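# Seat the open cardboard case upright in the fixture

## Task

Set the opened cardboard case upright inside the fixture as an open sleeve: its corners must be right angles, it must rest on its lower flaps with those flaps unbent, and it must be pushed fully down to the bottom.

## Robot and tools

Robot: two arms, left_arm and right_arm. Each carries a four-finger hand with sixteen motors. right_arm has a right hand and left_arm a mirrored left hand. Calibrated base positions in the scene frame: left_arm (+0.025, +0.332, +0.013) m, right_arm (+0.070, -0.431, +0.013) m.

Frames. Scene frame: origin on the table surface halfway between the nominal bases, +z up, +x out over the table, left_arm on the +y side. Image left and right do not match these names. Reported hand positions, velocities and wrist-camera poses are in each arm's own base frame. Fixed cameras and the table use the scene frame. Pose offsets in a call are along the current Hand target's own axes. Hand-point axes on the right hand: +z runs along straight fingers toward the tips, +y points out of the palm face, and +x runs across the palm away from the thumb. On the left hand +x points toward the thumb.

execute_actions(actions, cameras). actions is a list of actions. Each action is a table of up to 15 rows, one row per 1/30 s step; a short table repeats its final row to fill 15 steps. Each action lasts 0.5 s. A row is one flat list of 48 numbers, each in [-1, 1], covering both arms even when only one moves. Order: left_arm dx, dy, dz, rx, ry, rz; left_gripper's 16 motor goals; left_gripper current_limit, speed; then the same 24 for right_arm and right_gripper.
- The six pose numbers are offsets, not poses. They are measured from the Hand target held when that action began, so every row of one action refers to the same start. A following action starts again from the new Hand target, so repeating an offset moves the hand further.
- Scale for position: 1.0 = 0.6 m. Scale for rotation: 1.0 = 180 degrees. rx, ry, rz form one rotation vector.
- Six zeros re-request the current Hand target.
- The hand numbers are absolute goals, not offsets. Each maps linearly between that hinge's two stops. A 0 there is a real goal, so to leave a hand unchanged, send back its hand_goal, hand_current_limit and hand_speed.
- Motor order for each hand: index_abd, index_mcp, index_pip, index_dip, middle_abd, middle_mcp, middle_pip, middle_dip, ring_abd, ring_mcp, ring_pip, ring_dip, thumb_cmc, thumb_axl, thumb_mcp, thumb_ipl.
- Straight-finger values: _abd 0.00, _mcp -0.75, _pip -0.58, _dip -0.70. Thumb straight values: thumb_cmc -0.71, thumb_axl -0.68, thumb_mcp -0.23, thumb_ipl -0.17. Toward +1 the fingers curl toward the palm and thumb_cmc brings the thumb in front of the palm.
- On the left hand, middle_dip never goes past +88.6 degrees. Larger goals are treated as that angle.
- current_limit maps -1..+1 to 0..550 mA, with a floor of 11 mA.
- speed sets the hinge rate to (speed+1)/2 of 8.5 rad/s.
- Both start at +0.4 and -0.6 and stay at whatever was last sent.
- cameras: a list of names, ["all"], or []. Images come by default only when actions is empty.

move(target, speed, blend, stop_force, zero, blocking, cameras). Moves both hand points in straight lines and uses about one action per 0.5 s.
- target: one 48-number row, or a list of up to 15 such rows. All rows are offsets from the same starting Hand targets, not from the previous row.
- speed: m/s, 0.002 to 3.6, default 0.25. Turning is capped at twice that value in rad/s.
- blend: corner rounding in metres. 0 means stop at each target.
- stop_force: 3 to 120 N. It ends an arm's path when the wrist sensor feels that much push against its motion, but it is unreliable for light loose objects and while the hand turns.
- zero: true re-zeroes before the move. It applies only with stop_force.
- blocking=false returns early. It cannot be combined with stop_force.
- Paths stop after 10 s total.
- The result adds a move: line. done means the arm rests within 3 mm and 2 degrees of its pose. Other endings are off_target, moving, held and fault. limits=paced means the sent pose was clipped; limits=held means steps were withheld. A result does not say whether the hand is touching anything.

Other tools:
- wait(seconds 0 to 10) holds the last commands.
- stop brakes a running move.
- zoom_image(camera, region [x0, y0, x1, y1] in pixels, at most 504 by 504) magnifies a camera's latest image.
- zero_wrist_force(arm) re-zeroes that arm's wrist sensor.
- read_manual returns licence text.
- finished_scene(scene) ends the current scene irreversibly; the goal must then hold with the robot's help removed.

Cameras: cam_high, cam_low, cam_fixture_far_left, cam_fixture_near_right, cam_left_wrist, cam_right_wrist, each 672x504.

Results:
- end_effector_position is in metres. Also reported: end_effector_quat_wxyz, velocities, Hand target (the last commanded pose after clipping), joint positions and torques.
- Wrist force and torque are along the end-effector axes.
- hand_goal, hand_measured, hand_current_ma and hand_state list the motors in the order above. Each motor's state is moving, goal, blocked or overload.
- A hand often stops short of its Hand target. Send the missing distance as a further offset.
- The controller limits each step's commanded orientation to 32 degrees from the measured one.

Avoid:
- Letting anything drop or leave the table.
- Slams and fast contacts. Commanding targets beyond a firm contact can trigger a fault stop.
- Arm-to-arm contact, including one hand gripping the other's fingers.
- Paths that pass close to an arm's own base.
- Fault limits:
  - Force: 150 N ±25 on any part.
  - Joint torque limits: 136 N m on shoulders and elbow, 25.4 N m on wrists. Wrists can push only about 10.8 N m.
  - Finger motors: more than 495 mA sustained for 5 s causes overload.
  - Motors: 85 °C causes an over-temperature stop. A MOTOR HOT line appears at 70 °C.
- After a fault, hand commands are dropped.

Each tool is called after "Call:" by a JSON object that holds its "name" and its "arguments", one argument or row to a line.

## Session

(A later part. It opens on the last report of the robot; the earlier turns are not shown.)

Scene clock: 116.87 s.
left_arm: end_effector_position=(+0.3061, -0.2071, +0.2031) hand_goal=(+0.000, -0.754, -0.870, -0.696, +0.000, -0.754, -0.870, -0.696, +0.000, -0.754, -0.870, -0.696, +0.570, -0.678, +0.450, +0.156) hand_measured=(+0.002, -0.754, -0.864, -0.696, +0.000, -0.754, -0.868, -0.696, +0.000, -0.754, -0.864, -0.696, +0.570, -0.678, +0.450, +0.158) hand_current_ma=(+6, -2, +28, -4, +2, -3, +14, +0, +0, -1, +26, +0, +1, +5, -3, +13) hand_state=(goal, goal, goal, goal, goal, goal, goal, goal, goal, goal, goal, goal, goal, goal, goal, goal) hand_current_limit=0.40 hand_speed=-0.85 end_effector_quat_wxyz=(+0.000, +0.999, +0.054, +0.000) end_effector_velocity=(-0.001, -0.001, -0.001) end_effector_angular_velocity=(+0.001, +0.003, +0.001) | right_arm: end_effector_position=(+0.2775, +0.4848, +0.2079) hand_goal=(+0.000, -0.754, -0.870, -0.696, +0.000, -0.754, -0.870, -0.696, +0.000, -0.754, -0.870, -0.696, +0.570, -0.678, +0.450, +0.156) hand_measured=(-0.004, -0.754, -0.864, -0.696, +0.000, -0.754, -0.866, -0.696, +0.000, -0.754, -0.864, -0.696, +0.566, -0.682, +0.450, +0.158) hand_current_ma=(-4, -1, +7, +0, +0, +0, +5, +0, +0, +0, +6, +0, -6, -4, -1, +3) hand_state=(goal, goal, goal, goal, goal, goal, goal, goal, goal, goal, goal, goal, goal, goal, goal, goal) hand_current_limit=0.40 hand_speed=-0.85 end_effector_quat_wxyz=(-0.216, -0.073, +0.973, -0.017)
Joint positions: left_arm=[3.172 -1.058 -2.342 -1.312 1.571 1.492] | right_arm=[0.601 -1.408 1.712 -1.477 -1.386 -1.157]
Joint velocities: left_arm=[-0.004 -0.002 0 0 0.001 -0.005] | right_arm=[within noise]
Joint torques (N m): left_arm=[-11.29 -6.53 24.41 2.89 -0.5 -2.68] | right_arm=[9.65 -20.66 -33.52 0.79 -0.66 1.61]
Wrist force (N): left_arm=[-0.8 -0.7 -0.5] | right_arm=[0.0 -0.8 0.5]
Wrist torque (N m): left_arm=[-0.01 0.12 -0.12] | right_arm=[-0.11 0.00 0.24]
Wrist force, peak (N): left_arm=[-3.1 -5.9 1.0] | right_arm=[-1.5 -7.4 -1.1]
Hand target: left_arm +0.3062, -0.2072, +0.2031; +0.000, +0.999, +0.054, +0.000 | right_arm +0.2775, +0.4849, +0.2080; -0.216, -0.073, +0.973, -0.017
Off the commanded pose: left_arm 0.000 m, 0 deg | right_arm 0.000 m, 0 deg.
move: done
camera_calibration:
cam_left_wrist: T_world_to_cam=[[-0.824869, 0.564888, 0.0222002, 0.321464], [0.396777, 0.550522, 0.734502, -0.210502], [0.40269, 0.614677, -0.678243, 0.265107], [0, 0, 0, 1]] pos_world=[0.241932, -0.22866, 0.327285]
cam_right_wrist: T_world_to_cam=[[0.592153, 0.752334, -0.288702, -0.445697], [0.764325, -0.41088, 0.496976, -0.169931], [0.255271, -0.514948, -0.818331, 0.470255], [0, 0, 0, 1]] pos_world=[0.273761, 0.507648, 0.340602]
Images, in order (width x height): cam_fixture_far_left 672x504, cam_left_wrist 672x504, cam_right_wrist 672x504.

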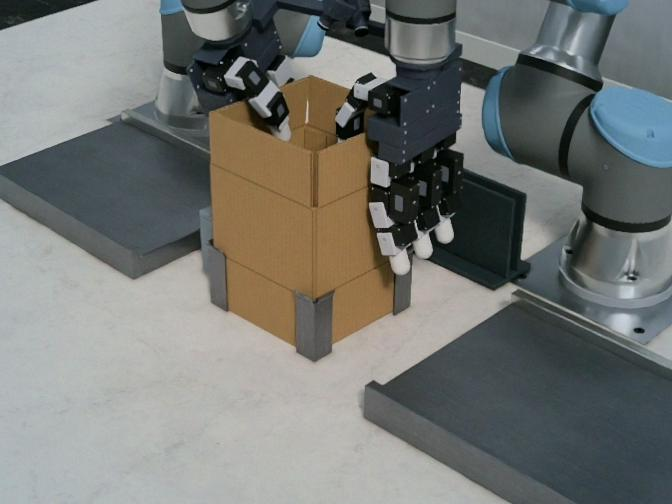

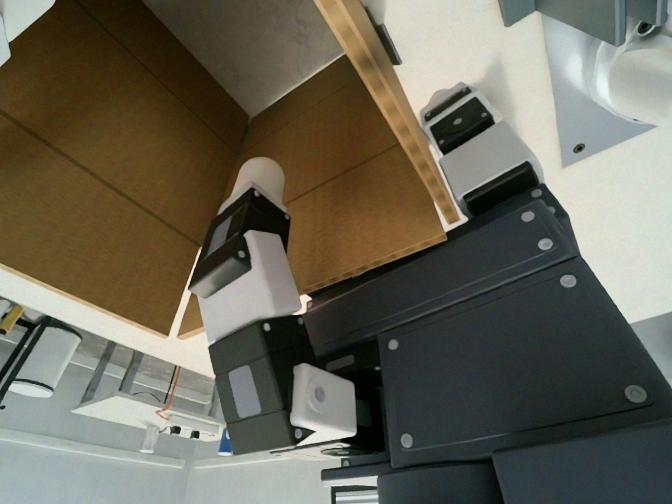

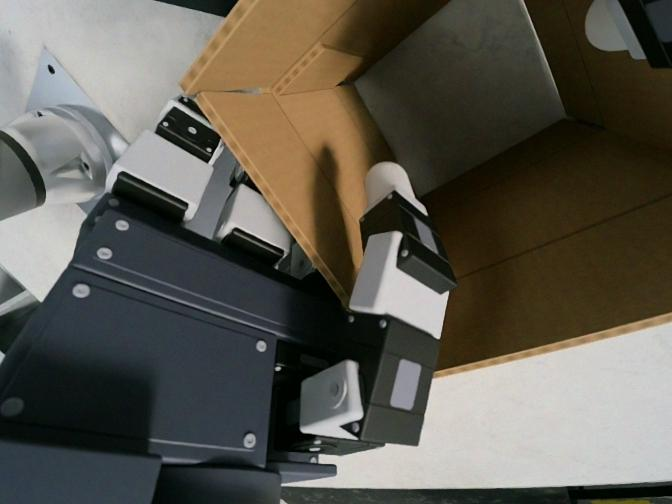

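Call:
{"name": "move", "arguments": {
  "target": [
    [0,0,-0.2667,0,0,0, 0,-0.753,-0.869,-0.696, 0,-0.753,-0.869,-0.696, 0,-0.753,-0.869,-0.696, 0.571,-0.677,0.45,0.157, 0.4,-0.85, 0.1127,0,-0.2417,0,0,0, 0,-0.753,-0.869,-0.696, 0,-0.753,-0.869,-0.696, 0,-0.753,-0.869,-0.696, 0.571,-0.677,0.45,0.157, 0.4,-0.85]
  ],
  "speed": 0.12,
  "cameras": ["all"]
}}

Call:
{"name": "zoom_image", "arguments": {
  "camera": "cam_fixture_far_left",
  "region": [190, 170, 442, 380]
}}

Call:
{"name": "zoom_image", "arguments": {
  "camera": "cam_fixture_near_right",
  "region": [210, 220, 462, 430]
}}

Scene clock: 119.00 s.
left_arm: end_effector_position=(+0.3062, -0.2072, +0.3631) hand_goal=(+0.000, -0.754, -0.870, -0.696, +0.000, -0.754, -0.870, -0.696, +0.000, -0.754, -0.870, -0.696, +0.570, -0.678, +0.450, +0.156) hand_measured=(+0.002, -0.754, -0.864, -0.696, +0.000, -0.754, -0.868, -0.696, +0.000, -0.754, -0.864, -0.696, +0.570, -0.678, +0.450, +0.158) hand_current_ma=(+6, -1, +27, -4, +2, -2, +14, +0, +0, -1, +26, +0, +1, +5, -2, +13) hand_state=(goal, goal, goal, goal, goal, goal, goal, goal, goal, goal, goal, goal, goal, goal, goal, goal) hand_current_limit=0.40 hand_speed=-0.85 end_effector_quat_wxyz=(+0.000, +0.999, +0.054, +0.000) | right_arm: end_effector_position=(+0.2777, +0.4851, +0.3678) hand_goal=(+0.000, -0.754, -0.870, -0.696, +0.000, -0.754, -0.870, -0.696, +0.000, -0.754, -0.870, -0.696, +0.570, -0.678, +0.450, +0.156) hand_measured=(-0.004, -0.754, -0.864, -0.696, +0.000, -0.754, -0.866, -0.696, +0.000, -0.754, -0.866, -0.696, +0.566, -0.682, +0.450, +0.158) hand_current_ma=(-4, +0, +7, +0, +0, +0, +5, +0, +0, +0, +6, +0, -6, -4, +0, +3) hand_state=(goal, goal, goal, goal, goal, goal, goal, goal, goal, goal, goal, goal, goal, goal, goal, goal) hand_current_limit=0.40 hand_speed=-0.85 end_effector_quat_wxyz=(-0.216, -0.073, +0.973, -0.017)
Joint positions: left_arm=[3.171 -1.037 -1.94 -1.735 1.571 1.492] | right_arm=[0.601 -1.445 1.343 -1.07 -1.386 -1.156]
Joint torques (N m): left_arm=[11.04 10.74 29.49 1.33 1.36 2.34] | right_arm=[12.88 -33.12 -34.53 -1.09 -2.2 0.49]
Wrist force (N): left_arm=[-1.2 -0.7 -0.9] | right_arm=[-0.4 -0.4 0.4]
Wrist torque (N m): left_arm=[0.01 0.14 -0.08] | right_arm=[-0.13 0.00 0.12]
Wrist force, peak (N): left_arm=[-1.2 -0.7 -2.1] | right_arm=[-0.9 -1.1 2.2]
Hand target: left_arm +0.3061, -0.2072, +0.3632; +0.000, +0.999, +0.054, +0.000 | right_arm +0.2777, +0.4851, +0.3680; -0.216, -0.073, +0.973, -0.017
Off the commanded pose: left_arm 0.000 m, 0 deg | right_arm 0.000 m, 0 deg.
move: done
camera_calibration:
cam_left_wrist: T_world_to_cam=[[-0.824923, 0.564813, 0.0220969, 0.318153], [0.396662, 0.550599, 0.734506, -0.327908], [0.402692, 0.614676, -0.678242, 0.373708], [0, 0, 0, 1]] pos_world=[0.242031, -0.22886, 0.487284]
cam_right_wrist: T_world_to_cam=[[0.592203, 0.752284, -0.288728, -0.399869], [0.764317, -0.410954, 0.496927, -0.249246], [0.255177, -0.514961, -0.818352, 0.601329], [0, 0, 0, 1]] pos_world=[0.273861, 0.508048, 0.500502]

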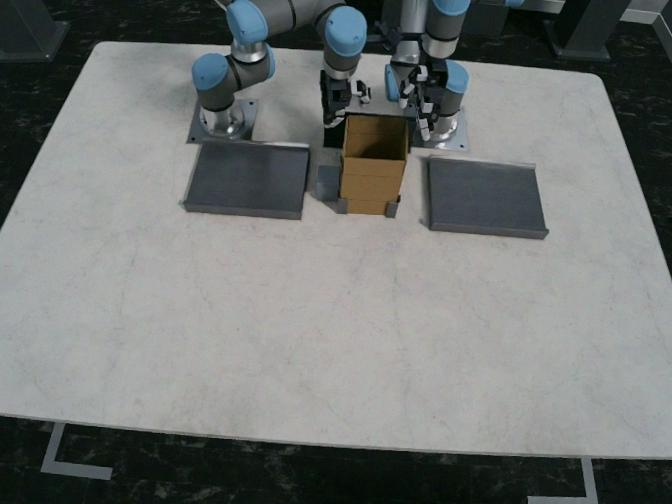

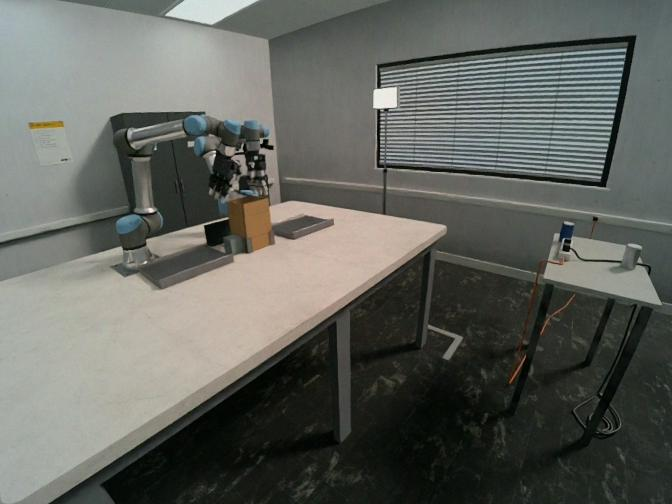

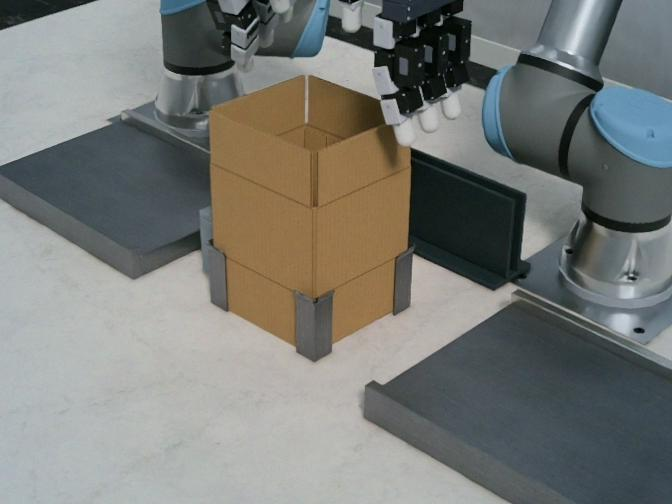

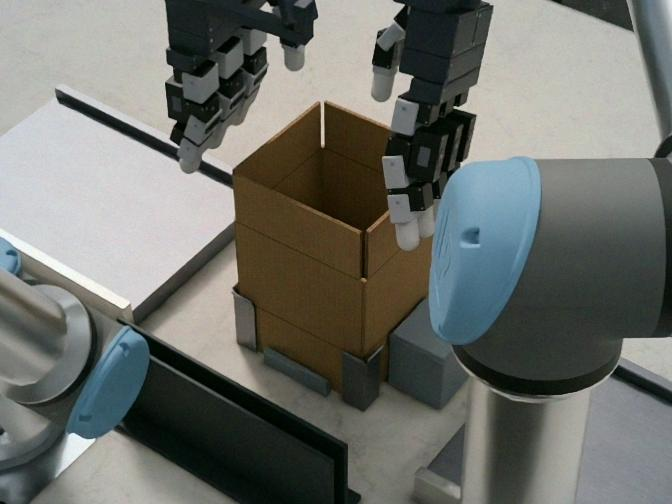

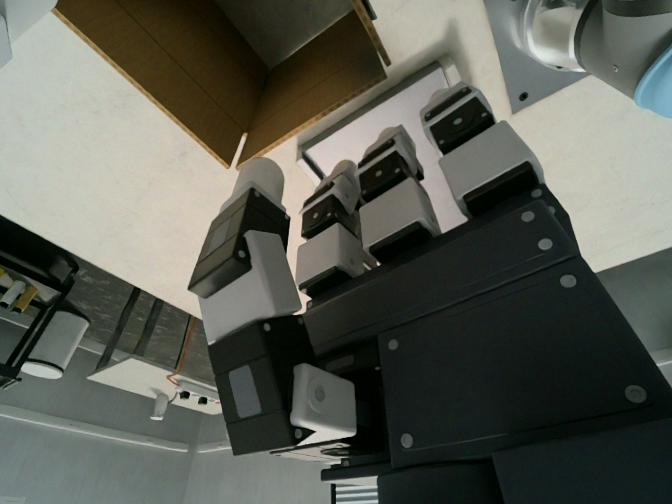

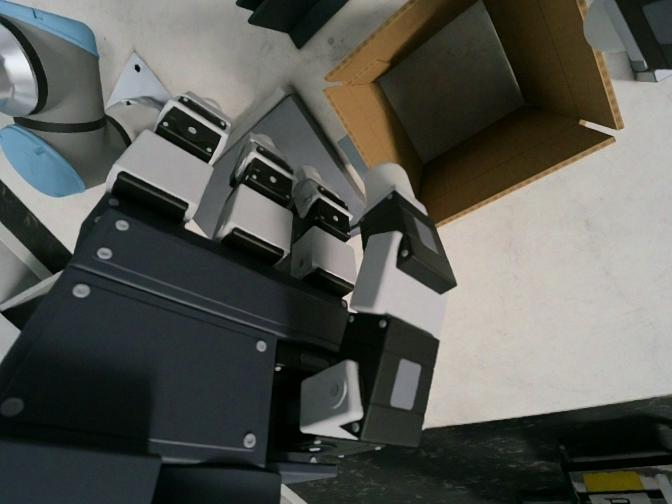

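Scaled by 2.000 from the camera's 672x504 image, which has a finer 960x720 frame.

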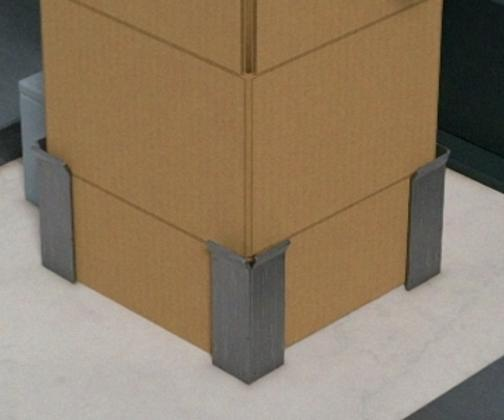

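Scaled by 2.000 from the camera's 672x504 image, which has a finer 960x720 frame.

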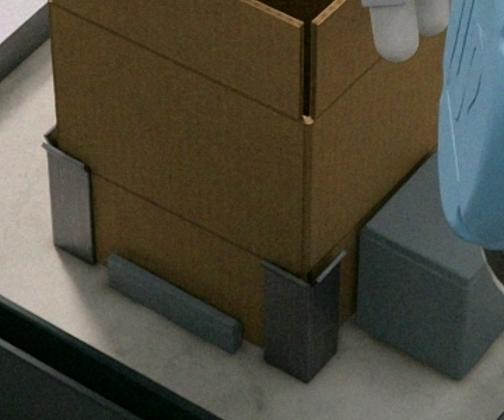

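Call:
{"name": "finished_scene", "arguments": {
  "scene": 1
}}

The scene is finished: the task was done.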